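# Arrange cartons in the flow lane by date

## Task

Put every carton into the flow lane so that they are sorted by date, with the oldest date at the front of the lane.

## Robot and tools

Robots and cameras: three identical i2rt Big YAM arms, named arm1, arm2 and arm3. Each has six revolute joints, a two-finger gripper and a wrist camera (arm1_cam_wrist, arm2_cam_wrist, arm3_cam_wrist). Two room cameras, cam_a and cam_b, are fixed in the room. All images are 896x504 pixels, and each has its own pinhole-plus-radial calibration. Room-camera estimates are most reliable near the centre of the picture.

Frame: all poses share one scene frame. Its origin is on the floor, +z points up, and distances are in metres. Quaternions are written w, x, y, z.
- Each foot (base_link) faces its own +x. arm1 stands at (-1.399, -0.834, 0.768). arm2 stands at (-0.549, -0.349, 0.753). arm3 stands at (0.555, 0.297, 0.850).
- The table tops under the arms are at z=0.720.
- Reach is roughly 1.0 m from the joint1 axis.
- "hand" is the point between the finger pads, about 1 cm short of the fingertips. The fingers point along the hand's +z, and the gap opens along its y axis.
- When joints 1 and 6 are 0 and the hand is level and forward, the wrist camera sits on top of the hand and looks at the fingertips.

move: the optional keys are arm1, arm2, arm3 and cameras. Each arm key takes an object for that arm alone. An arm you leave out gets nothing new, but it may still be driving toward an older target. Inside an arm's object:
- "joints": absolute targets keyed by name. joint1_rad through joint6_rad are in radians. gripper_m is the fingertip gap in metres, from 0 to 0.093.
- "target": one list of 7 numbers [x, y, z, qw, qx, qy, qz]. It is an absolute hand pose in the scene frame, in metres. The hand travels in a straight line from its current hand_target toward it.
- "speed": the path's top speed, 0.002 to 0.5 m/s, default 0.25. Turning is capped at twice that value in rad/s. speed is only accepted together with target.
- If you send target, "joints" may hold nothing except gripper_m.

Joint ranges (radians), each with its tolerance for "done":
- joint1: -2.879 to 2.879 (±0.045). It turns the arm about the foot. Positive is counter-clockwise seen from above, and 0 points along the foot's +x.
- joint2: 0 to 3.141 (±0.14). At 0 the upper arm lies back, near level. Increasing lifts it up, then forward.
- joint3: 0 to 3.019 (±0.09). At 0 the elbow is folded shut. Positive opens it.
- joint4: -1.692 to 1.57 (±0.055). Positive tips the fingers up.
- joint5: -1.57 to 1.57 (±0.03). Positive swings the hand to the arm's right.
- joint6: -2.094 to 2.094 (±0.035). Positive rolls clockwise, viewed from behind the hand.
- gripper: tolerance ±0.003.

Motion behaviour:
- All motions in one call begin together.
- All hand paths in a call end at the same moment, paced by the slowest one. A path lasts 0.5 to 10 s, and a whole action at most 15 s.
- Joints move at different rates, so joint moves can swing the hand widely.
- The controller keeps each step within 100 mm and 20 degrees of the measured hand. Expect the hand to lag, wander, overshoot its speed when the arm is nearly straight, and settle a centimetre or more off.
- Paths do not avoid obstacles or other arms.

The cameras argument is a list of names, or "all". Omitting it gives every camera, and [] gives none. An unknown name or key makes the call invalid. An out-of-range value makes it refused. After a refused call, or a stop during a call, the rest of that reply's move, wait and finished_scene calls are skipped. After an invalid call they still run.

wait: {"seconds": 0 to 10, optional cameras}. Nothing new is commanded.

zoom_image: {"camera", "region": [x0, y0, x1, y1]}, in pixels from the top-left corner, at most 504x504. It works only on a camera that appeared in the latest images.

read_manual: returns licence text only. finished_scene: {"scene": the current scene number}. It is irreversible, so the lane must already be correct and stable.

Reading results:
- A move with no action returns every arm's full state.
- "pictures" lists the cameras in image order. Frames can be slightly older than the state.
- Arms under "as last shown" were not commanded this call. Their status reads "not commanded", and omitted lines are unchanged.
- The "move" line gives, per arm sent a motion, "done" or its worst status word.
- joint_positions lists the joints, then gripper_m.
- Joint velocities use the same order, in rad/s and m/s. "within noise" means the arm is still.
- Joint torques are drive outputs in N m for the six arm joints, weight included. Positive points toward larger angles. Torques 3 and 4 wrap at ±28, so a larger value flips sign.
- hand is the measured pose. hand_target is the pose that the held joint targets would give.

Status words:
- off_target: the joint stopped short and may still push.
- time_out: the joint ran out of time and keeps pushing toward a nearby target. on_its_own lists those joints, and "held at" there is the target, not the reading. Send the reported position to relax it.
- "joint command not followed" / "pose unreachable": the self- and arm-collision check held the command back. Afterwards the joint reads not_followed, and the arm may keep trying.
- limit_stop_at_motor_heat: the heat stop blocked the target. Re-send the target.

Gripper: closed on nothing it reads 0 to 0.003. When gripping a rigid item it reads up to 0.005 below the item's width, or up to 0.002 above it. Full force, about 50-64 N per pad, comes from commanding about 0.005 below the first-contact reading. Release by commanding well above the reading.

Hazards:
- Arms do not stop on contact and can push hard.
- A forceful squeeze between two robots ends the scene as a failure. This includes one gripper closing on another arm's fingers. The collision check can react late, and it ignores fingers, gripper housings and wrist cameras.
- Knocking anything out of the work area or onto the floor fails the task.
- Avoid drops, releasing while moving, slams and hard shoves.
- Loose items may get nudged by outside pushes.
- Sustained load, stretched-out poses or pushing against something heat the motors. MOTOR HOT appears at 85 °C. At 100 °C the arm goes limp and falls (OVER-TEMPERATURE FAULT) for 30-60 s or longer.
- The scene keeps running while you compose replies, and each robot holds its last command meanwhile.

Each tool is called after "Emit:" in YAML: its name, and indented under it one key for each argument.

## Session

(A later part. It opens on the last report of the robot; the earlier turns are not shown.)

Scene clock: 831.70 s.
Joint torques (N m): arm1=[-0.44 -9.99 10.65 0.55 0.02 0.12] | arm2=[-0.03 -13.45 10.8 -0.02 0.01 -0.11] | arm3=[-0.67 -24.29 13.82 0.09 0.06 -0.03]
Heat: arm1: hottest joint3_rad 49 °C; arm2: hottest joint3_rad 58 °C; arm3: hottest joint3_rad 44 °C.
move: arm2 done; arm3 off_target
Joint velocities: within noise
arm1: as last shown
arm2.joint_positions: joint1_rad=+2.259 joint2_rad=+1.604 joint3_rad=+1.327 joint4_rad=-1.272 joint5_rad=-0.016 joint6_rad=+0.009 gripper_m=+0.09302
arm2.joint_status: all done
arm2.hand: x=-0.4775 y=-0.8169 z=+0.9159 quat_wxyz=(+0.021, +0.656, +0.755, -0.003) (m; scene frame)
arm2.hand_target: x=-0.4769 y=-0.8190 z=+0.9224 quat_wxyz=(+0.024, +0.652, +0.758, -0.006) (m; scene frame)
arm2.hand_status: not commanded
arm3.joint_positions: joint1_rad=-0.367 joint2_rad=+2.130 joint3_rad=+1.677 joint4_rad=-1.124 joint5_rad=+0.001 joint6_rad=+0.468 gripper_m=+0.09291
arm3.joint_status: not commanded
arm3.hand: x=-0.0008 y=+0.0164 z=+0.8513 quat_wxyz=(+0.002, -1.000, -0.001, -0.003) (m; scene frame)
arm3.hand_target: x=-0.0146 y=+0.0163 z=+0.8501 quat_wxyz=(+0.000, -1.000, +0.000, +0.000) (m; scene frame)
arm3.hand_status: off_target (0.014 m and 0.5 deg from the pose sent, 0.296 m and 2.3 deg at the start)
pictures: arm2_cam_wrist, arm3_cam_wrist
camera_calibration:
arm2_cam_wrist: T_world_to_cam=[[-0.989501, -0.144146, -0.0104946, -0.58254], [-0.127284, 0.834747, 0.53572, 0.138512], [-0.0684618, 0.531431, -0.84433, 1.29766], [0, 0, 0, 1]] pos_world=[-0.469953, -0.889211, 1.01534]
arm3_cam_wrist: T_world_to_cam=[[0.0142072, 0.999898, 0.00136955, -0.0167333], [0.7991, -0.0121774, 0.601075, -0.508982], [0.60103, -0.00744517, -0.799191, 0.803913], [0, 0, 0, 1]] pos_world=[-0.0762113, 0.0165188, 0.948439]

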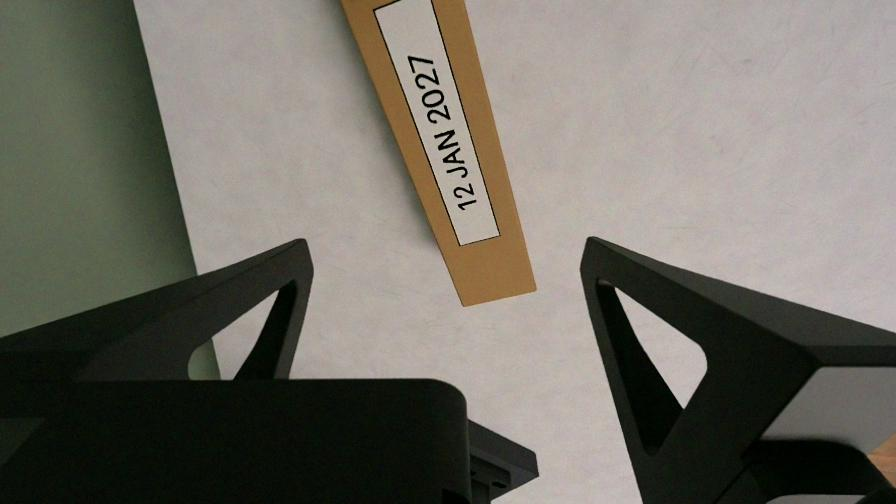

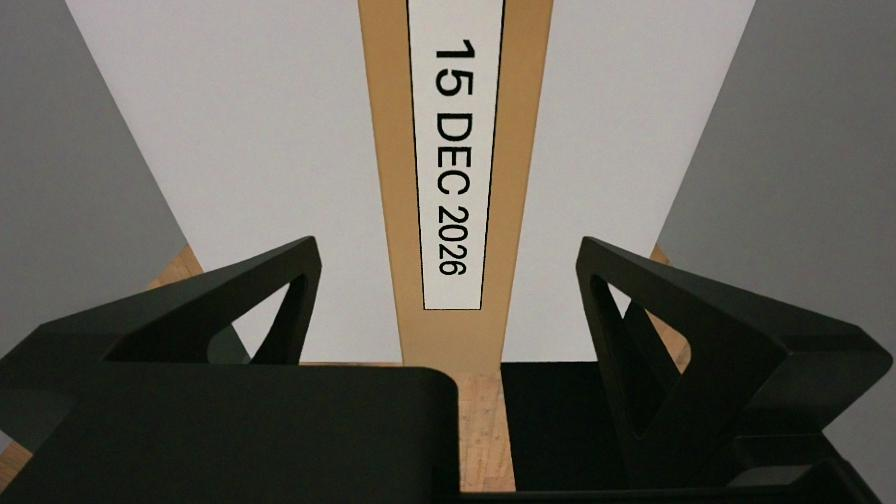

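Emit:
move:
  arm2: {"target": [-0.4828, -0.8168, 0.757, 0, 0.5395, 0.8420, 0], "speed": 0.25}
  arm3: {"target": [-0.015, 0.018, 0.783, 0, 1, 0, 0], "speed": 0.15}
  cameras: ["arm2_cam_wrist", "arm3_cam_wrist"]

Scene clock: 858.13 s.
Joint torques (N m): arm1=[-0.38 -9.99 10.66 0.55 0.02 0.12] | arm2=[-0.38 -13.22 7.64 0.75 0.02 -0.14] | arm3=[-0.73 -24.94 9.62 0.69 0.06 -0.02]
Heat: arm1: hottest joint3_rad 49 °C; arm2: hottest joint3_rad 57 °C; arm3: hottest joint3_rad 45 °C.
move: arm2 done; arm3 off_target
Joint velocities: within noise
arm1.joint_positions: joint1_rad=+0.514 joint2_rad=+1.206 joint3_rad=+1.582 joint4_rad=-1.491 joint5_rad=+0.007 joint6_rad=-0.008 gripper_m=+0.08998
arm1.joint_status: not commanded
arm1.hand: x=-1.3876 y=-1.2497 z=+1.1931 quat_wxyz=(-0.158, -0.676, -0.703, +0.157) (m; scene frame)
arm1.hand_target: x=-1.3933 y=-1.2475 z=+1.2030 quat_wxyz=(-0.163, -0.682, -0.694, +0.163) (m; scene frame)
arm1.hand_status: not commanded
arm2.joint_positions: joint1_rad=+2.259 joint2_rad=+1.797 joint3_rad=+1.139 joint4_rad=-0.919 joint5_rad=+0.006 joint6_rad=-0.276 gripper_m=+0.09302
arm2.joint_status: not commanded
arm2.hand: x=-0.4800 y=-0.8176 z=+0.7639 quat_wxyz=(+0.003, +0.542, +0.840, -0.002) (m; scene frame)
arm2.hand_target: x=-0.4827 y=-0.8166 z=+0.7571 quat_wxyz=(+0.000, +0.540, +0.842, +0.000) (m; scene frame)
arm2.hand_status: done (0.007 m and 0.5 deg from the pose sent, 0.159 m and 16.9 deg at the start)
arm3.joint_positions: joint1_rad=-0.368 joint2_rad=+2.215 joint3_rad=+1.677 joint4_rad=-1.014 joint5_rad=+0.001 joint6_rad=+0.465 gripper_m=+0.09291
arm3.joint_status: not commanded
arm3.hand: x=-0.0133 y=+0.0106 z=+0.8002 quat_wxyz=(-0.004, -1.000, -0.002, +0.008) (m; scene frame)
arm3.hand_target: x=-0.0145 y=+0.0180 z=+0.7833 quat_wxyz=(+0.000, -1.000, +0.000, +0.000) (m; scene frame)
arm3.hand_status: off_target (0.019 m and 1.0 deg from the pose sent, 0.070 m and 0.5 deg at the start)
pictures: arm2_cam_wrist, arm3_cam_wrist
camera_calibration:
arm2_cam_wrist: T_world_to_cam=[[-0.909143, -0.41627, 0.013318, -0.78884], [-0.338177, 0.756495, 0.559778, 0.0365941], [-0.243094, 0.504415, -0.828535, 1.05154], [0, 0, 0, 1]] pos_world=[-0.449169, -0.886468, 0.861263]
arm3_cam_wrist: T_world_to_cam=[[0.0122465, 0.999873, -0.0102309, -0.00136561], [0.812413, -0.00398443, 0.583069, -0.453852], [0.582954, -0.0154523, -0.812358, 0.780919], [0, 0, 0, 1]] pos_world=[-0.0865076, 0.0116241, 0.898999]

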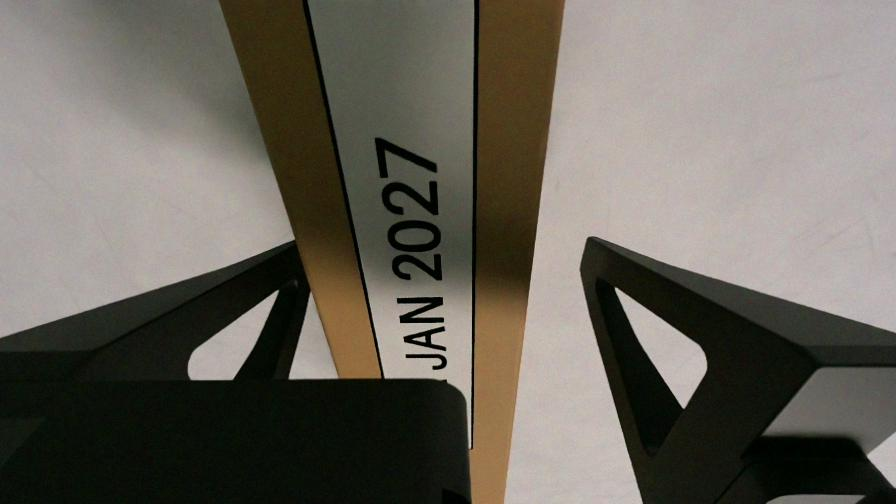

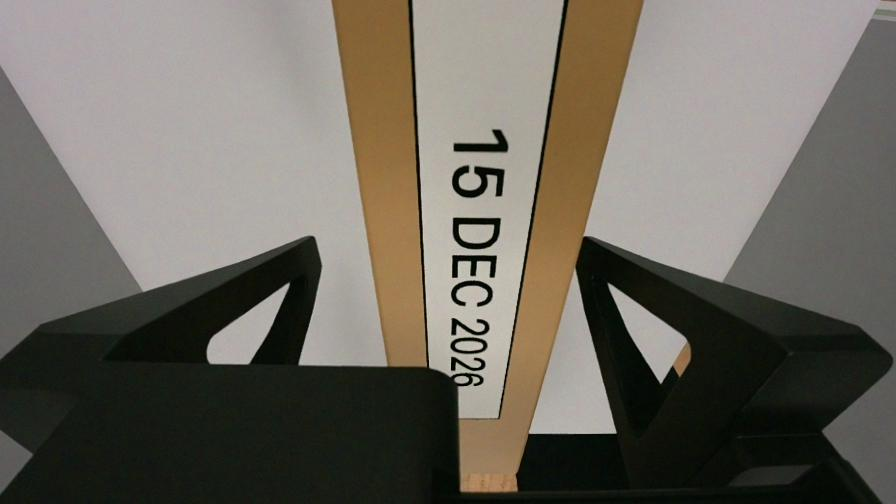

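Emit:
move:
  arm2: {"joints": {"gripper_m": 0.055}}
  arm3: {"joints": {"gripper_m": 0.055}}
  cameras: []

Emit:
move:
  arm2: {"target": [-0.4828, -0.8168, 0.90, 0, 0.5395, 0.8420, 0], "speed": 0.25}
  arm3: {"target": [-0.0, 0.017, 0.91, 0, 1, 0, 0], "speed": 0.25}
  cameras: ["arm2_cam_wrist", "arm3_cam_wrist"]

Emit:
move:
  arm2: {"joints": {"joint1_rad": 1.45, "joint2_rad": 1.435, "joint3_rad": 1.15, "joint4_rad": -1.246, "joint6_rad": 0}}
  arm3: {"target": [0.27, -0.01, 0.93, 0, 1, 0, 0], "speed": 0.3}
  cameras: []

Emit:
move:
  arm3: {"target": [0.53, -0.349, 0.86, -0.0017, 0.9975, -0.0261, -0.0663], "speed": 0.25}
  arm2: {"joints": {"joint1_rad": -2.02, "joint2_rad": 1.435, "joint3_rad": 1.15, "joint4_rad": -1.246, "joint6_rad": 0}}
  cameras: ["arm3_cam_wrist"]

Scene clock: 866.00 s.
Joint torques (N m): arm1=[-0.44 -10.05 10.66 0.57 0.03 0.12] | arm2=[-0.38 -13.33 7.69 0.75 0.08 -0.1] | arm3=[-0.67 -25.05 9.58 0.7 0.02 -0.01]
Heat: arm1: hottest joint3_rad 49 °C; arm2: hottest joint3_rad 55 °C; arm3: hottest joint3_rad 44 °C.
move: arm2 off_target; arm3 off_target
Joint velocities: within noise
arm1: as last shown
arm2.joint_positions: joint1_rad=+2.259 joint2_rad=+1.797 joint3_rad=+1.139 joint4_rad=-0.919 joint5_rad=+0.004 joint6_rad=-0.278 gripper_m=+0.06068
arm2.joint_status: gripper_m off_target (ended at +0.06070, target +0.05500)
arm2.hand: x=-0.4797 y=-0.8176 z=+0.7639 quat_wxyz=(+0.003, +0.541, +0.841, -0.001) (m; scene frame)
arm2.hand_target: x=-0.4827 y=-0.8166 z=+0.7571 quat_wxyz=(+0.000, +0.540, +0.842, +0.000) (m; scene frame)
arm2.hand_status: not commanded
arm3.joint_positions: joint1_rad=-0.369 joint2_rad=+2.215 joint3_rad=+1.677 joint4_rad=-1.014 joint5_rad=+0.002 joint6_rad=+0.465 gripper_m=+0.05854
arm3.joint_status: gripper_m off_target (ended at +0.05857, target +0.05500)
arm3.hand: x=-0.0140 y=+0.0118 z=+0.8002 quat_wxyz=(-0.003, -1.000, -0.001, +0.008) (m; scene frame)
arm3.hand_target: x=-0.0145 y=+0.0181 z=+0.7833 quat_wxyz=(+0.000, -1.000, +0.000, +0.000) (m; scene frame)
arm3.hand_status: not commanded
pictures: none
No camera images: "cameras" was empty.

Scene clock: 867.47 s.
Joint torques (N m): arm1=[-0.38 -10.05 10.66 0.55 0.02 0.12] | arm2=[-0.21 -12.45 14.13 -0.31 0.03 -0.09] | arm3=[0.26 -26.87 14.17 -0.02 0.01 0.12]
Heat: arm1: hottest joint3_rad 49 °C; arm2: hottest joint3_rad 56 °C; arm3: hottest joint3_rad 44 °C.
move: arm2 off_target; arm3 off_target
Joint velocities: within noise
arm1: as last shown
arm2.joint_positions: joint1_rad=+2.259 joint2_rad=+1.626 joint3_rad=+1.258 joint4_rad=-1.261 joint5_rad=+0.006 joint6_rad=-0.278 gripper_m=+0.06068
arm2.joint_status: not commanded
arm2.hand: x=-0.4842 y=-0.7956 z=+0.8810 quat_wxyz=(-0.014, +0.541, +0.841, +0.017) (m; scene frame)
arm2.hand_target: x=-0.4829 y=-0.8156 z=+0.9003 quat_wxyz=(+0.000, +0.540, +0.842, +0.000) (m; scene frame)
arm2.hand_status: off_target (0.028 m and 2.6 deg from the pose sent, 0.136 m and 0.5 deg at the start)
arm3.joint_positions: joint1_rad=-0.369 joint2_rad=+2.067 joint3_rad=+1.677 joint4_rad=-1.223 joint5_rad=+0.002 joint6_rad=+0.465 gripper_m=+0.05852
arm3.joint_status: not commanded
arm3.hand: x=+0.0139 y=+0.0260 z=+0.8894 quat_wxyz=(+0.010, -1.000, -0.001, -0.019) (m; scene frame)
arm3.hand_target: x=+0.0007 y=+0.0173 z=+0.9103 quat_wxyz=(+0.000, -1.000, +0.000, +0.000) (m; scene frame)
arm3.hand_status: off_target (0.026 m and 2.5 deg from the pose sent, 0.111 m and 1.0 deg at the start)
pictures: arm2_cam_wrist, arm3_cam_wrist
camera_calibration:
arm2_cam_wrist: T_world_to_cam=[[-0.907947, -0.419084, -0.00109699, -0.774035], [-0.335822, 0.725988, 0.600137, -0.105785], [-0.250712, 0.545261, -0.799896, 1.14008], [0, 0, 0, 1]] pos_world=[-0.452476, -0.869228, 0.974581]
arm3_cam_wrist: T_world_to_cam=[[0.0130269, 0.999735, 0.0189761, -0.0421448], [0.779748, -0.022037, 0.625706, -0.564972], [0.625958, 0.00664557, -0.779828, 0.80773], [0, 0, 0, 1]] pos_world=[-0.0645203, 0.0243155, 0.984197]

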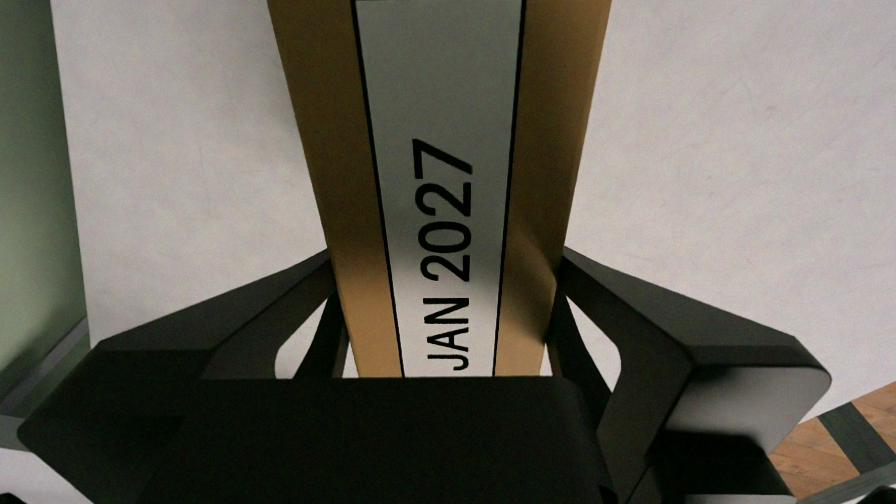

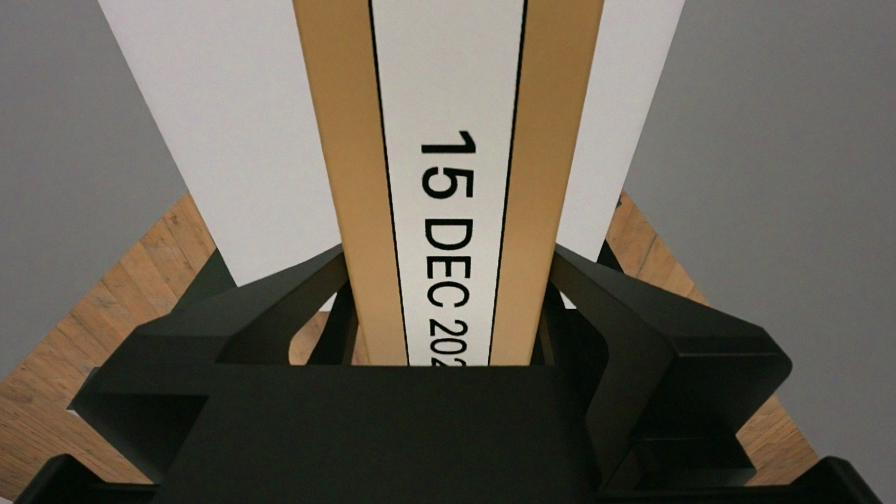

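Scene clock: 869.43 s.
Joint torques (N m): arm1=[-0.38 -10.05 10.65 0.55 0.02 0.12] | arm2=[-0.32 -10.75 9.37 0.44 -0.11 0.08] | arm3=[0.44 -18.37 9.61 0.62 0.2 0.14]
Heat: arm1: hottest joint3_rad 49 °C; arm2: hottest joint3_rad 55 °C; arm3: hottest joint3_rad 44 °C.
move: arm2 done; arm3 off_target
Joint velocities: within noise
arm1: as last shown
arm2.joint_positions: joint1_rad=+1.455 joint2_rad=+1.439 joint3_rad=+1.155 joint4_rad=-1.247 joint5_rad=+0.010 joint6_rad=-0.010 gripper_m=+0.06071
arm2.joint_status: all done
arm2.hand: x=-0.8053 y=-0.6756 z=+0.9165 quat_wxyz=(+0.011, +0.895, +0.446, -0.018) (m; scene frame)
arm2.hand_target: x=-0.8057 y=-0.6731 z=+0.9162 quat_wxyz=(+0.012, +0.898, +0.439, -0.018) (m; scene frame)
arm2.hand_status: not commanded
arm3.joint_positions: joint1_rad=-0.015 joint2_rad=+1.578 joint3_rad=+1.049 joint4_rad=-1.076 joint5_rad=-0.002 joint6_rad=+0.817 gripper_m=+0.05852
arm3.joint_status: not commanded
arm3.hand: x=+0.2721 y=-0.0055 z=+0.9199 quat_wxyz=(+0.012, -1.000, -0.002, -0.013) (m; scene frame)
arm3.hand_target: x=+0.2701 y=-0.0100 z=+0.9300 quat_wxyz=(+0.000, -1.000, +0.000, +0.000) (m; scene frame)
arm3.hand_status: off_target (0.011 m and 2.0 deg from the pose sent, 0.262 m and 2.5 deg at the start)
pictures: none
No camera images: "cameras" was empty.

Scene clock: 872.23 s.
Joint torques (N m): arm1=[-0.44 -10.05 10.65 0.55 0.02 0.12] | arm2=[-0.32 -12.1 9.32 0.01 -0.08 0.07] | arm3=[0.15 -25.93 14.91 -0.23 0.35 0.13]
Heat: arm1: hottest joint3_rad 49 °C; arm2: hottest joint3_rad 55 °C; arm3: hottest joint3_rad 45 °C.
move: arm2 done; arm3 off_target
Joint velocities: within noise
arm1: as last shown
arm2.joint_positions: joint1_rad=-2.017 joint2_rad=+1.452 joint3_rad=+1.155 joint4_rad=-1.238 joint5_rad=+0.009 joint6_rad=-0.009 gripper_m=+0.06081
arm2.joint_status: all done
arm2.hand: x=-0.2001 y=-0.1178 z=+0.9106 quat_wxyz=(-0.021, +0.293, -0.956, +0.006) (m; scene frame)
arm2.hand_target: x=-0.2032 y=-0.1210 z=+0.9155 quat_wxyz=(-0.023, +0.287, -0.958, +0.005) (m; scene frame)
arm2.hand_status: not commanded
arm3.joint_positions: joint1_rad=+0.735 joint2_rad=+2.167 joint3_rad=+1.727 joint4_rad=-1.171 joint5_rad=+0.130 joint6_rad=+1.614 gripper_m=+0.05852
arm3.joint_status: not commanded
arm3.hand: x=+0.5323 y=-0.3291 z=+0.8491 quat_wxyz=(+0.018, -0.998, +0.020, +0.065) (m; scene frame)
arm3.hand_target: x=+0.5300 y=-0.3480 z=+0.8603 quat_wxyz=(+0.001, -0.997, +0.026, +0.066) (m; scene frame)
arm3.hand_status: off_target (0.023 m and 2.1 deg from the pose sent, 0.434 m and 9.7 deg at the start)
pictures: arm3_cam_wrist
camera_calibration:
arm3_cam_wrist: T_world_to_cam=[[0.0568065, 0.997947, 0.0295833, 0.273958], [0.871647, -0.0640223, 0.485936, -0.895803], [0.486832, -0.00181811, -0.873494, 0.60499], [0, 0, 0, 1]] pos_world=[0.470732, -0.329647, 0.955653]

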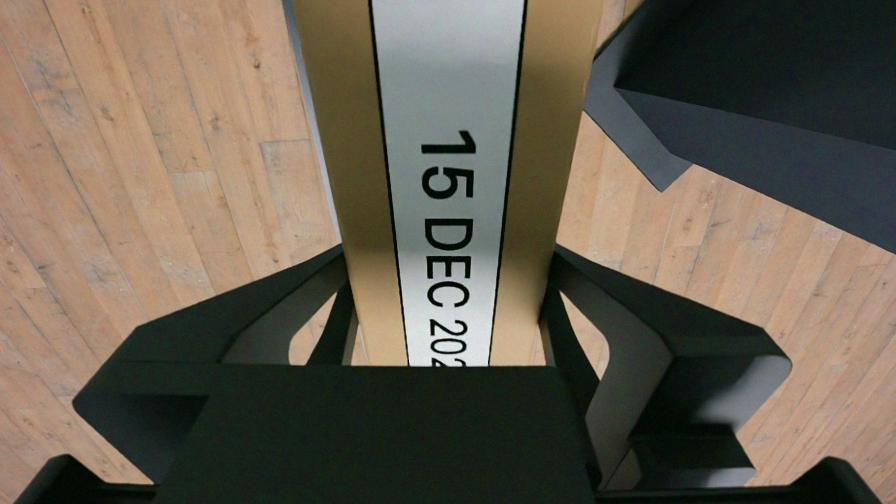

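Emit:
move:
  arm3: {"target": [0.53, -0.347, 0.835, -0.0017, 0.9975, -0.0261, -0.0663], "speed": 0.06}
  cameras: ["arm3_cam_wrist"]

Emit:
move:
  arm3: {"target": [0.53, -0.344, 0.815, -0.0017, 0.9975, -0.0261, -0.0663], "speed": 0.06}
  cameras: ["arm3_cam_wrist"]

Scene clock: 893.70 s.
Joint torques (N m): arm1=[-0.5 -10.11 10.63 0.55 0.02 0.12] | arm2=[-0.38 -12.1 9.32 -0.01 -0.08 0.07] | arm3=[-0.09 -26.75 12.37 0.47 0.35 0.15]
Heat: arm1: hottest joint3_rad 49 °C; arm2: hottest joint3_rad 53 °C; arm3: hottest joint3_rad 46 °C.
move: arm3 off_target
Joint velocities: within noise
arm1, arm2: as last shown
arm2.hand: x=-0.2002 y=-0.1179 z=+0.9106 quat_wxyz=(-0.021, +0.293, -0.956, +0.006) (m; scene frame)
arm2.hand_target: x=-0.2033 y=-0.1211 z=+0.9155 quat_wxyz=(-0.023, +0.287, -0.958, +0.005) (m; scene frame)
arm3.joint_positions: joint1_rad=+0.735 joint2_rad=+2.197 joint3_rad=+1.727 joint4_rad=-1.137 joint5_rad=+0.130 joint6_rad=+1.614 gripper_m=+0.05852
arm3.joint_status: not commanded
arm3.hand: x=+0.5323 y=-0.3332 z=+0.8305 quat_wxyz=(+0.016, -0.998, +0.020, +0.065) (m; scene frame)
arm3.hand_target: x=+0.5300 y=-0.3465 z=+0.8351 quat_wxyz=(+0.002, -0.997, +0.026, +0.066) (m; scene frame)
arm3.hand_status: off_target (0.015 m and 1.8 deg from the pose sent, 0.023 m and 2.0 deg at the start)
pictures: arm3_cam_wrist
camera_calibration:
arm3_cam_wrist: T_world_to_cam=[[0.0572041, 0.998032, 0.0257056, 0.281676], [0.871659, -0.0624813, 0.486114, -0.886659], [0.486763, -0.00540119, -0.873517, 0.587594], [0, 0, 0, 1]] pos_world=[0.470733, -0.333348, 0.937051]

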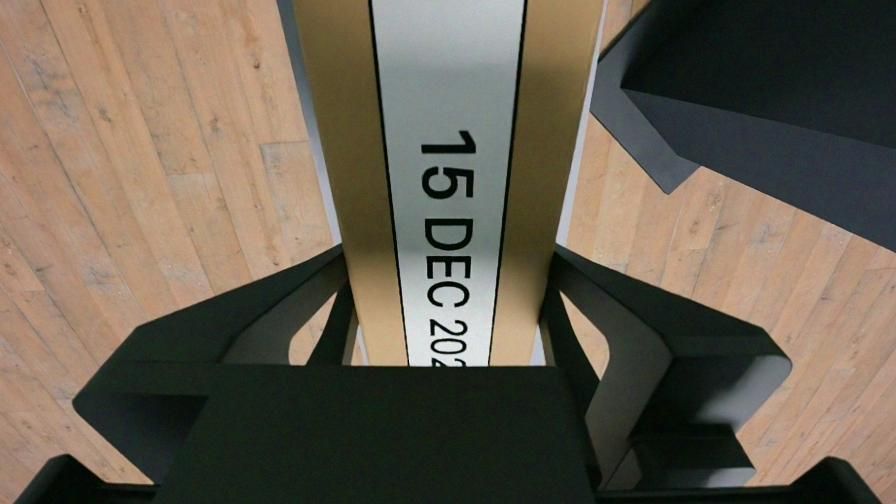

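Scene clock: 894.73 s.
Joint torques (N m): arm1=[-0.38 -10.05 10.66 0.54 0.02 0.12] | arm2=[-0.44 -12.1 9.32 0.01 -0.08 0.07] | arm3=[-0.03 -25.76 10.13 0.66 0.36 0.15]
Heat: arm1: hottest joint3_rad 49 °C; arm2: hottest joint3_rad 53 °C; arm3: hottest joint3_rad 46 °C.
move: arm3 off_target
Joint velocities: within noise
arm1, arm2: as last shown
arm3.joint_positions: joint1_rad=+0.735 joint2_rad=+2.204 joint3_rad=+1.727 joint4_rad=-1.097 joint5_rad=+0.130 joint6_rad=+1.614 gripper_m=+0.05852
arm3.joint_status: not commanded
arm3.hand: x=+0.5323 y=-0.3418 z=+0.8257 quat_wxyz=(+0.000, -0.998, +0.021, +0.064) (m; scene frame)
arm3.hand_target: x=+0.5300 y=-0.3438 z=+0.8152 quat_wxyz=(+0.002, -0.997, +0.026, +0.066) (m; scene frame)
arm3.hand_status: off_target (0.011 m and 0.7 deg from the pose sent, 0.019 m and 1.8 deg at the start)
pictures: arm3_cam_wrist
camera_calibration:
arm3_cam_wrist: T_world_to_cam=[[0.0571866, 0.998341, -0.00667878, 0.317191], [0.871616, -0.0466632, 0.487964, -0.880938], [0.486843, -0.0337263, -0.872838, 0.573014], [0, 0, 0, 1]] pos_world=[0.470733, -0.338446, 0.932133]

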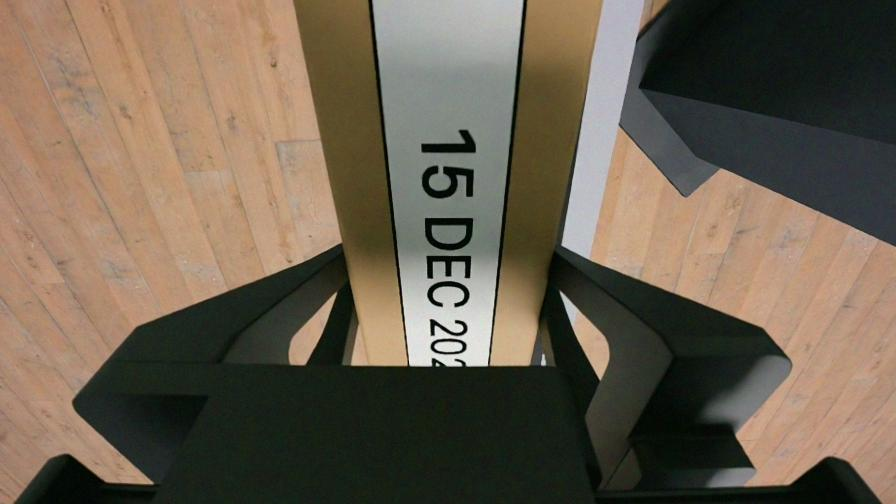

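Emit:
move:
  arm3: {"target": [0.53, -0.322, 0.815, -0.0017, 0.9975, -0.0261, -0.0663], "speed": 0.06}
  cameras: ["arm3_cam_wrist"]

Scene clock: 898.70 s.
Joint torques (N m): arm1=[-0.38 -10.11 10.65 0.55 0.02 0.12] | arm2=[-0.38 -12.16 9.31 -0.01 -0.08 0.07] | arm3=[-0.09 -28.04 9.1 0.28 0.24 0.2]
Heat: arm1: hottest joint3_rad 49 °C; arm2: hottest joint3_rad 52 °C; arm3: hottest joint3_rad 46 °C.
move: arm3 done
Joint velocities: within noise
arm1, arm2: as last shown
arm3.joint_positions: joint1_rad=+0.735 joint2_rad=+2.184 joint3_rad=+1.640 joint4_rad=-1.044 joint5_rad=+0.133 joint6_rad=+1.608 gripper_m=+0.05851
arm3.joint_status: not commanded
arm3.hand: x=+0.5318 y=-0.3203 z=+0.8089 quat_wxyz=(+0.007, -0.998, +0.018, +0.066) (m; scene frame)
arm3.hand_target: x=+0.5300 y=-0.3220 z=+0.8151 quat_wxyz=(+0.002, -0.997, +0.026, +0.066) (m; scene frame)
arm3.hand_status: done (0.007 m and 1.2 deg from the pose sent, 0.023 m and 0.7 deg at the start)
pictures: arm3_cam_wrist
camera_calibration:
arm3_cam_wrist: T_world_to_cam=[[0.0515148, 0.99864, 0.00802533, 0.286918], [0.873377, -0.0489473, 0.484578, -0.87021], [0.484312, -0.0179538, -0.874711, 0.56722], [0, 0, 0, 1]] pos_world=[0.470529, -0.318938, 0.915536]

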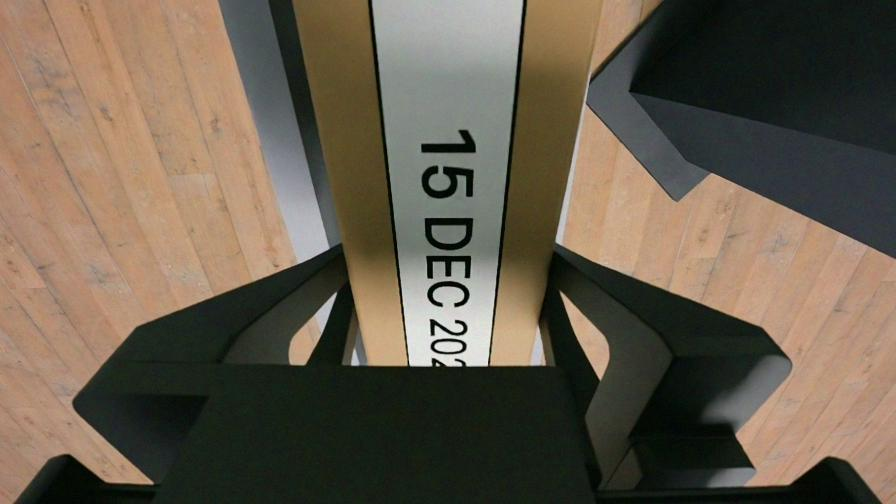

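Emit:
move:
  arm3: {"target": [0.53, -0.342, 0.825, -0.0017, 0.9975, -0.0261, -0.0663], "speed": 0.06}
  cameras: ["arm3_cam_wrist"]

Scene clock: 903.97 s.
Joint torques (N m): arm1=[-0.5 -10.05 10.65 0.55 0.02 0.11] | arm2=[-0.38 -12.1 9.33 0.01 -0.08 0.07] | arm3=[-0.09 -25.88 14.26 -0.21 0.23 0.17]
Heat: arm1: hottest joint3_rad 49 °C; arm2: hottest joint3_rad 52 °C; arm3: hottest joint3_rad 46 °C.
move: arm3 off_target
Joint velocities: within noise
arm1.joint_positions: joint1_rad=+0.514 joint2_rad=+1.206 joint3_rad=+1.582 joint4_rad=-1.491 joint5_rad=+0.007 joint6_rad=-0.008 gripper_m=+0.08998
arm1.joint_status: not commanded
arm1.hand: x=-1.3876 y=-1.2497 z=+1.1931 quat_wxyz=(-0.158, -0.676, -0.703, +0.157) (m; scene frame)
arm1.hand_target: x=-1.3933 y=-1.2475 z=+1.2030 quat_wxyz=(-0.163, -0.682, -0.694, +0.163) (m; scene frame)
arm1.hand_status: not commanded
arm2: as last shown
arm3.joint_positions: joint1_rad=+0.735 joint2_rad=+2.190 joint3_rad=+1.672 joint4_rad=-1.089 joint5_rad=+0.133 joint6_rad=+1.613 gripper_m=+0.05851
arm3.joint_status: not commanded
arm3.hand: x=+0.5318 y=-0.3223 z=+0.8159 quat_wxyz=(+0.017, -0.997, +0.019, +0.066) (m; scene frame)
arm3.hand_target: x=+0.5300 y=-0.3412 z=+0.8255 quat_wxyz=(+0.001, -0.997, +0.026, +0.066) (m; scene frame)
arm3.hand_status: off_target (0.022 m and 1.9 deg from the pose sent, 0.027 m and 1.2 deg at the start)
pictures: arm3_cam_wrist
camera_calibration:
arm3_cam_wrist: T_world_to_cam=[[0.0563927, 0.99805, 0.0267592, 0.270696], [0.873146, -0.0622976, 0.483462, -0.876953], [0.484186, -0.00389908, -0.874956, 0.578105], [0, 0, 0, 1]] pos_world=[0.470532, -0.322546, 0.922547]

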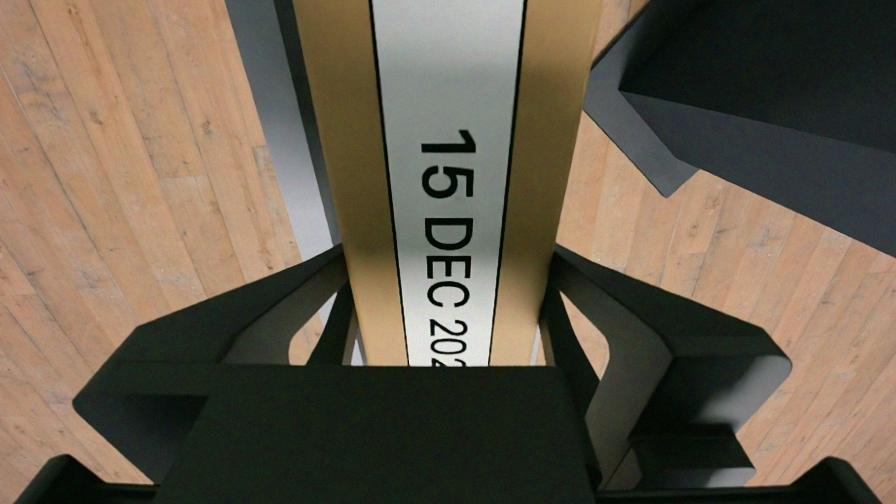

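Emit:
move:
  arm3: {"target": [0.53, -0.352, 0.825, 0.002, 0.9975, -0.0261, -0.0663], "speed": 0.06}
  cameras: ["arm3_cam_wrist"]

Scene clock: 909.93 s.
Joint torques (N m): arm1=[-0.38 -10.05 10.65 0.55 0.03 0.12] | arm2=[-0.38 -12.1 9.31 -0.02 -0.08 0.07] | arm3=[-0.15 -25.99 14.53 -0.13 0.25 0.15]
Heat: arm1: hottest joint3_rad 49 °C; arm2: hottest joint3_rad 52 °C; arm3: hottest joint3_rad 46 °C.
move: arm3 off_target
Joint velocities: within noise
arm1, arm2: as last shown
arm3.joint_positions: joint1_rad=+0.735 joint2_rad=+2.210 joint3_rad=+1.706 joint4_rad=-1.098 joint5_rad=+0.133 joint6_rad=+1.614 gripper_m=+0.05851
arm3.joint_status: not commanded
arm3.hand: x=+0.5318 y=-0.3318 z=+0.8155 quat_wxyz=(+0.014, -0.998, +0.020, +0.066) (m; scene frame)
arm3.hand_target: x=+0.5300 y=-0.3511 z=+0.8255 quat_wxyz=(-0.003, -0.997, +0.026, +0.066) (m; scene frame)
arm3.hand_status: off_target (0.022 m and 2.0 deg from the pose sent, 0.031 m and 2.3 deg at the start)
pictures: arm3_cam_wrist
camera_calibration:
arm3_cam_wrist: T_world_to_cam=[[0.0567608, 0.998175, 0.0206043, 0.285126], [0.873141, -0.0596374, 0.483805, -0.876881], [0.484151, -0.00947073, -0.874933, 0.575905], [0, 0, 0, 1]] pos_world=[0.470632, -0.331447, 0.922243]

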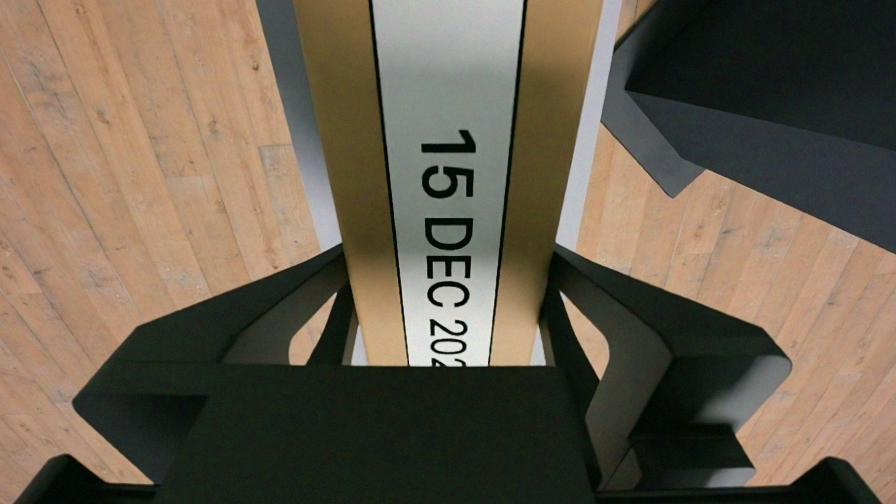

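Emit:
move:
  arm3: {"target": [0.53, -0.347, 0.80, 0.0045, 0.9975, -0.0261, -0.0663], "speed": 0.06}
  cameras: ["arm3_cam_wrist"]

Emit:
move:
  arm3: {"target": [0.53, -0.343, 0.785, 0.0045, 0.9975, -0.0261, -0.0663], "speed": 0.06}
  cameras: ["arm3_cam_wrist"]

Scene clock: 914.07 s.
Joint torques (N m): arm1=[-0.38 -10.05 10.66 0.54 0.02 0.11] | arm2=[-0.32 -12.04 9.32 -0.01 -0.08 0.07] | arm3=[0.09 -26.29 11.02 0.66 0.36 0.13]
Heat: arm1: hottest joint3_rad 49 °C; arm2: hottest joint3_rad 51 °C; arm3: hottest joint3_rad 47 °C.
move: arm3 done
Joint velocities: within noise
arm1, arm2: as last shown
arm3.joint_positions: joint1_rad=+0.735 joint2_rad=+2.228 joint3_rad=+1.707 joint4_rad=-1.058 joint5_rad=+0.130 joint6_rad=+1.614 gripper_m=+0.05851
arm3.joint_status: not commanded
arm3.hand: x=+0.5324 y=-0.3389 z=+0.8045 quat_wxyz=(+0.002, -0.998, +0.021, +0.064) (m; scene frame)
arm3.hand_target: x=+0.5301 y=-0.3468 z=+0.8001 quat_wxyz=(-0.005, -0.997, +0.026, +0.066) (m; scene frame)
arm3.hand_status: done (0.010 m and 1.0 deg from the pose sent, 0.022 m and 2.2 deg at the start)
pictures: arm3_cam_wrist
camera_calibration:
arm3_cam_wrist: T_world_to_cam=[[0.0568174, 0.998382, -0.00244762, 0.31098], [0.871639, -0.0484087, 0.487752, -0.871023], [0.486844, -0.0298462, -0.872979, 0.556063], [0, 0, 0, 1]] pos_world=[0.470832, -0.336046, 0.911035]

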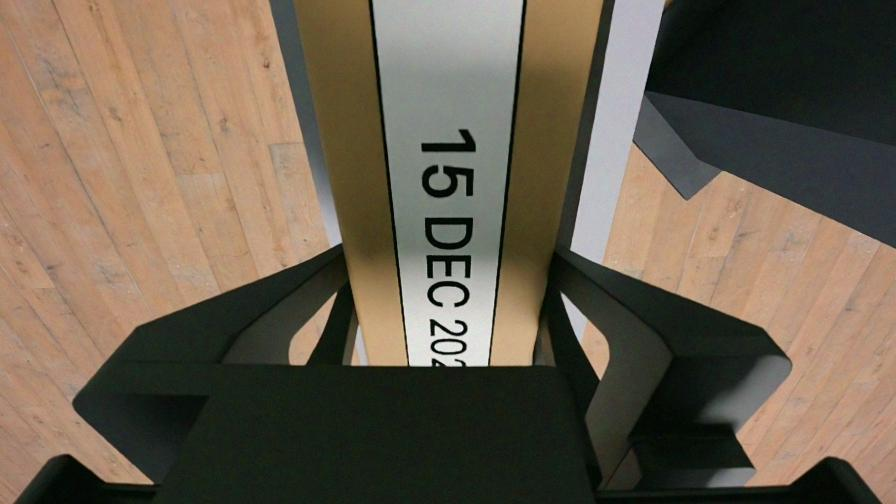

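Scene clock: 915.03 s.
Joint torques (N m): arm1=[-0.32 -9.99 10.63 0.55 0.02 0.12] | arm2=[-0.38 -12.1 9.33 -0.01 -0.08 0.07] | arm3=[0.03 -25.11 9.48 1.24 0.43 0.29]
Heat: arm1: hottest joint3_rad 49 °C; arm2: hottest joint3_rad 51 °C; arm3: hottest joint3_rad 47 °C.
move: arm3 off_target
Joint velocities: within noise
arm1, arm2: as last shown
arm3.joint_positions: joint1_rad=+0.735 joint2_rad=+2.228 joint3_rad=+1.699 joint4_rad=-1.036 joint5_rad=+0.129 joint6_rad=+1.599 gripper_m=+0.05851
arm3.joint_status: not commanded
arm3.hand: x=+0.5327 y=-0.3406 z=+0.8017 quat_wxyz=(-0.004, -0.998, +0.014, +0.063) (m; scene frame)
arm3.hand_target: x=+0.5300 y=-0.3425 z=+0.7853 quat_wxyz=(-0.004, -0.997, +0.026, +0.066) (m; scene frame)
arm3.hand_status: off_target (0.017 m and 1.4 deg from the pose sent, 0.020 m and 1.0 deg at the start)
pictures: arm3_cam_wrist
camera_calibration:
arm3_cam_wrist: T_world_to_cam=[[0.042487, 0.999002, -0.0138095, 0.329618], [0.871251, -0.0302817, 0.489903, -0.865359], [0.488996, -0.0328461, -0.871667, 0.550138], [0, 0, 0, 1]] pos_world=[0.470924, -0.337424, 0.908032]

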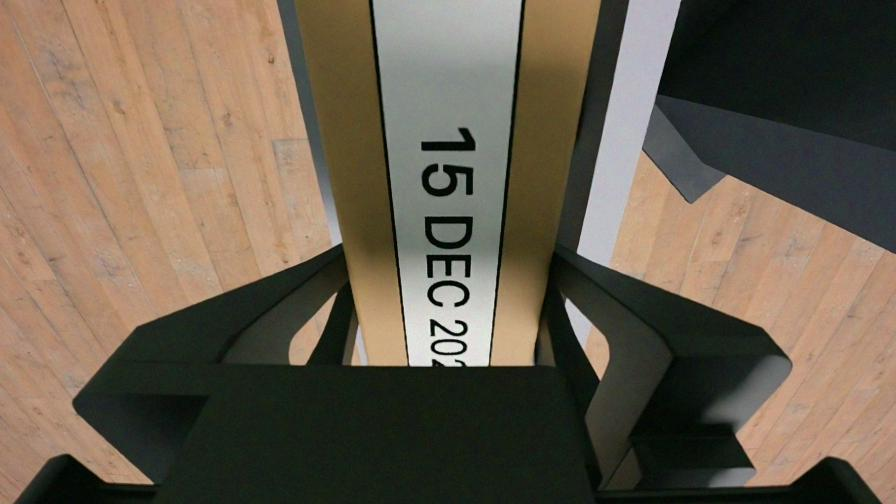

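Emit:
move:
  arm3: {"target": [0.53, -0.328, 0.806, 0.0, 0.9975, -0.0261, -0.0663], "speed": 0.06}
  cameras: ["arm3_cam_wrist"]

Scene clock: 922.37 s.
Joint torques (N m): arm1=[-0.38 -10.05 10.65 0.54 0.03 0.12] | arm2=[-0.38 -12.1 9.33 -0.01 -0.08 0.06] | arm3=[-0.09 -28.57 8.32 0.14 0.53 0.06]
Heat: arm1: hottest joint3_rad 49 °C; arm2: hottest joint3_rad 51 °C; arm3: hottest joint3_rad 46 °C.
move: arm3 done
Joint velocities: within noise
arm1: as last shown
arm2.joint_positions: joint1_rad=-2.017 joint2_rad=+1.452 joint3_rad=+1.155 joint4_rad=-1.238 joint5_rad=+0.009 joint6_rad=-0.009 gripper_m=+0.06081
arm2.joint_status: not commanded
arm2.hand: x=-0.2002 y=-0.1179 z=+0.9106 quat_wxyz=(-0.021, +0.293, -0.956, +0.006) (m; scene frame)
arm2.hand_target: x=-0.2033 y=-0.1211 z=+0.9155 quat_wxyz=(-0.023, +0.287, -0.958, +0.005) (m; scene frame)
arm2.hand_status: not commanded
arm3.joint_positions: joint1_rad=+0.735 joint2_rad=+2.211 joint3_rad=+1.666 joint4_rad=-1.029 joint5_rad=+0.125 joint6_rad=+1.622 gripper_m=+0.05851
arm3.joint_status: not commanded
arm3.hand: x=+0.5332 y=-0.3311 z=+0.8012 quat_wxyz=(+0.000, -0.998, +0.025, +0.062) (m; scene frame)
arm3.hand_target: x=+0.5300 y=-0.3281 z=+0.8060 quat_wxyz=(+0.000, -0.997, +0.026, +0.066) (m; scene frame)
arm3.hand_status: done (0.007 m and 0.5 deg from the pose sent, 0.014 m and 1.5 deg at the start)
pictures: arm3_cam_wrist
camera_calibration:
arm3_cam_wrist: T_world_to_cam=[[0.065249, 0.997836, -0.00813551, 0.302992], [0.868808, -0.0527978, 0.492326, -0.873351], [0.490831, -0.0391919, -0.870373, 0.545744], [0, 0, 0, 1]] pos_world=[0.471137, -0.327059, 0.907439]

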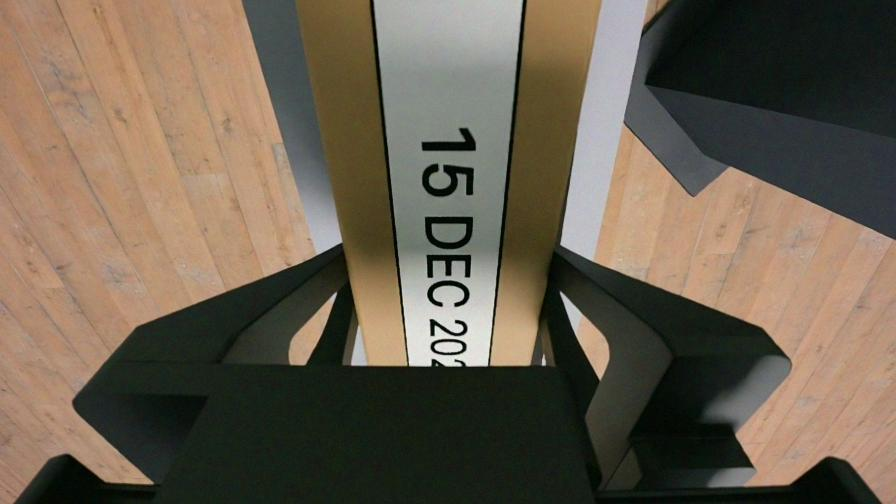

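Centered. Release and raise; in parallel start arm2 toward the window.

Emit:
move:
  arm3: {"joints": {"gripper_m": 0.09}}
  arm2: {"target": [0.0, 0.012, 0.85, 0, 0, 1, 0], "speed": 0.2}
  cameras: ["arm3_cam_wrist", "cam_b"]

Emit:
move:
  arm3: {"target": [0.53, -0.30, 0.90, -0.0017, 0.9975, -0.0261, -0.0663], "speed": 0.25}
  arm2: {"target": [0.02, 0.02, 0.80, -0.022, -0.008, -0.9996, -0.014], "speed": 0.15}
  cameras: ["arm2_cam_wrist", "cam_b"]

Scene clock: 927.63 s.
Joint torques (N m): arm1=[-0.38 -9.99 10.67 0.55 0.02 0.12] | arm2=[-0.67 -20.25 15.23 -0.17 0 0.08] | arm3=[-0.15 -28.51 8.72 0.09 0.31 0.06]
Heat: arm1: hottest joint3_rad 49 °C; arm2: hottest joint3_rad 52 °C; arm3: hottest joint3_rad 46 °C.
move: arm2 off_target; arm3 done
Joint velocities: within noise
arm1: as last shown
arm2.joint_positions: joint1_rad=-2.019 joint2_rad=+2.119 joint3_rad=+1.866 joint4_rad=-1.368 joint5_rad=-0.015 joint6_rad=+0.566 gripper_m=+0.06081
arm2.joint_status: not commanded
arm2.hand: x=-0.0207 y=+0.0029 z=+0.8311 quat_wxyz=(+0.021, +0.008, -1.000, +0.013) (m; scene frame)
arm2.hand_target: x=-0.0013 y=+0.0110 z=+0.8505 quat_wxyz=(-0.001, +0.000, -1.000, -0.001) (m; scene frame)
arm2.hand_status: off_target (0.029 m and 3.0 deg from the pose sent, 0.246 m and 34.1 deg at the start)
arm3.joint_positions: joint1_rad=+0.735 joint2_rad=+2.210 joint3_rad=+1.661 joint4_rad=-1.029 joint5_rad=+0.132 joint6_rad=+1.623 gripper_m=+0.08993
arm3.joint_status: all done
arm3.hand: x=+0.5321 y=-0.3288 z=+0.7999 quat_wxyz=(+0.002, -0.998, +0.025, +0.065) (m; scene frame)
arm3.hand_target: x=+0.5300 y=-0.3281 z=+0.8059 quat_wxyz=(+0.000, -0.997, +0.026, +0.066) (m; scene frame)
arm3.hand_status: not commanded
pictures: arm3_cam_wrist, cam_b
camera_calibration:
arm3_cam_wrist: T_world_to_cam=[[0.0658844, 0.99782, -0.0037581, 0.296943], [0.871934, -0.0557402, 0.486441, -0.869507], [0.485171, -0.0353257, -0.873705, 0.552076], [0, 0, 0, 1]] pos_world=[0.470737, -0.32526, 0.906432]

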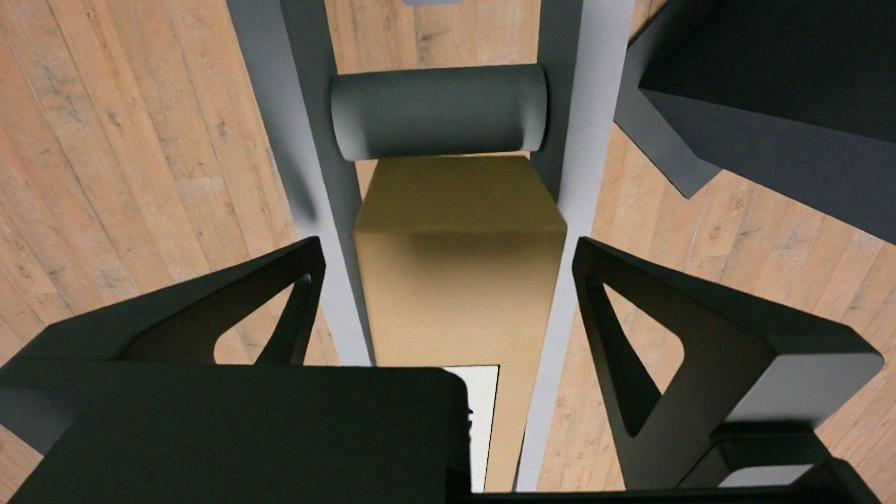

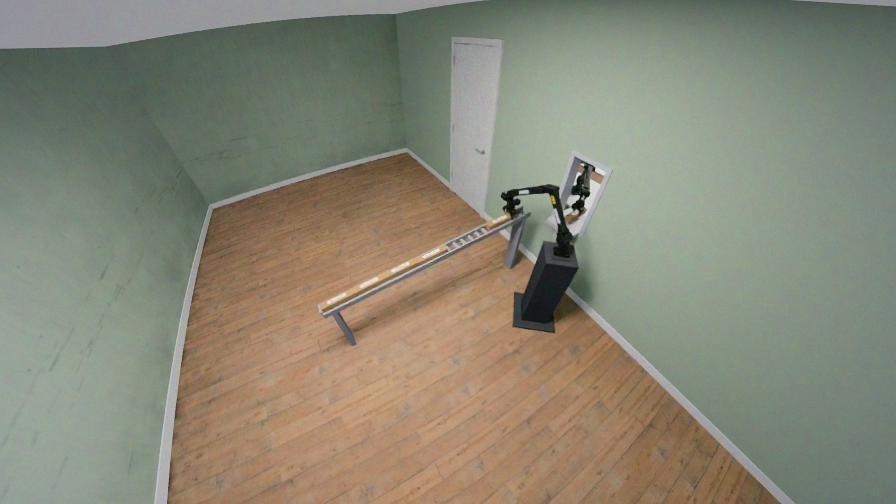

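Scene clock: 928.90 s.
Joint torques (N m): arm1=[-0.44 -9.99 10.65 0.55 0.02 0.12] | arm2=[-0.85 -21.36 12.9 0.62 0.07 0.07] | arm3=[-0.03 -23.59 9.96 0.02 0.3 0.07]
Heat: arm1: hottest joint3_rad 49 °C; arm2: hottest joint3_rad 52 °C; arm3: hottest joint3_rad 46 °C.
move: arm2 off_target; arm3 off_target
Joint velocities: within noise
arm1: as last shown
arm2.joint_positions: joint1_rad=-2.021 joint2_rad=+2.186 joint3_rad=+1.866 joint4_rad=-1.245 joint5_rad=-0.015 joint6_rad=+0.578 gripper_m=+0.06081
arm2.joint_status: not commanded
arm2.hand: x=+0.0017 y=+0.0154 z=+0.7887 quat_wxyz=(-0.004, +0.002, -1.000, -0.002) (m; scene frame)
arm2.hand_target: x=+0.0193 y=+0.0193 z=+0.8004 quat_wxyz=(-0.022, -0.008, -1.000, -0.014) (m; scene frame)
arm2.hand_status: off_target (0.022 m and 2.8 deg from the pose sent, 0.054 m and 6.1 deg at the start)
arm3.joint_positions: joint1_rad=+0.735 joint2_rad=+2.000 joint3_rad=+1.621 joint4_rad=-1.171 joint5_rad=+0.132 joint6_rad=+1.623 gripper_m=+0.08993
arm3.joint_status: not commanded
arm3.hand: x=+0.5318 y=-0.3036 z=+0.9107 quat_wxyz=(-0.012, -0.997, +0.026, +0.065) (m; scene frame)
arm3.hand_target: x=+0.5300 y=-0.2998 z=+0.9001 quat_wxyz=(+0.002, -0.997, +0.026, +0.066) (m; scene frame)
arm3.hand_status: off_target (0.011 m and 1.6 deg from the pose sent, 0.104 m and 0.2 deg at the start)
pictures: arm2_cam_wrist, cam_b
camera_calibration:
arm2_cam_wrist: T_world_to_cam=[[0.00809624, -0.999929, 0.00869236, 0.00655992], [-0.828782, -0.00184617, 0.559569, -0.431929], [-0.559513, -0.0117345, -0.828738, 0.777717], [0, 0, 0, 1]] pos_world=[0.077115, 0.0148881, 0.88616]

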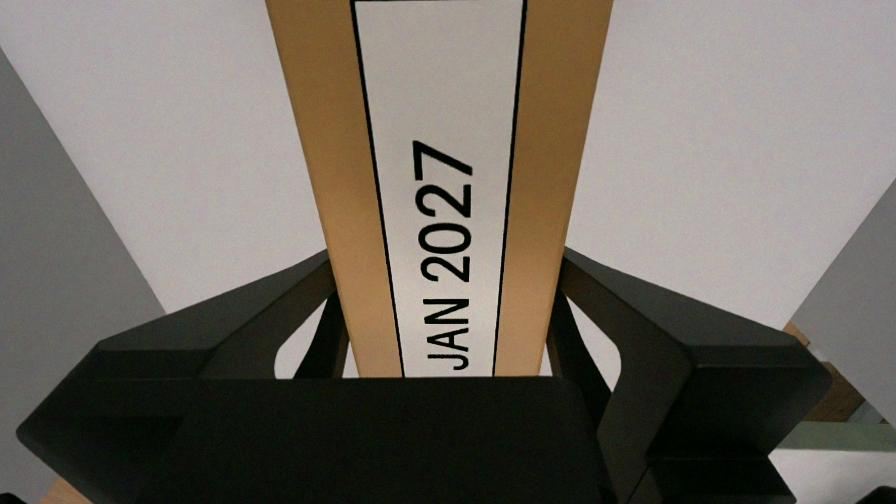

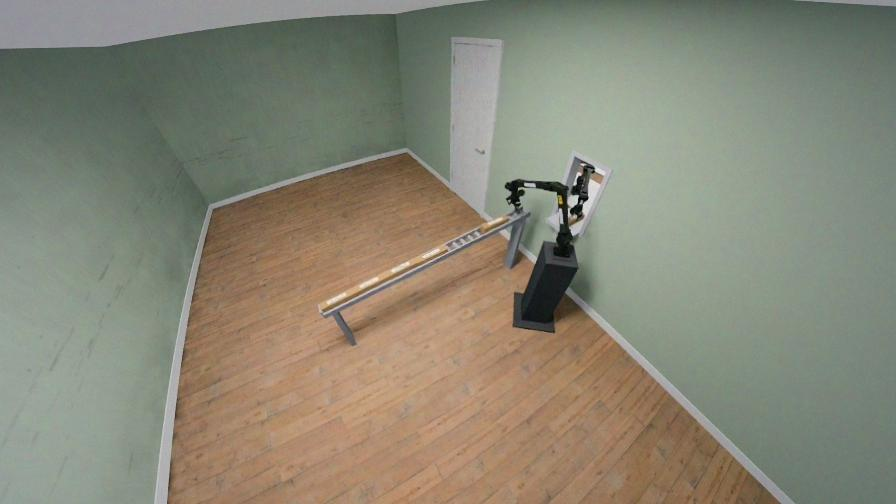

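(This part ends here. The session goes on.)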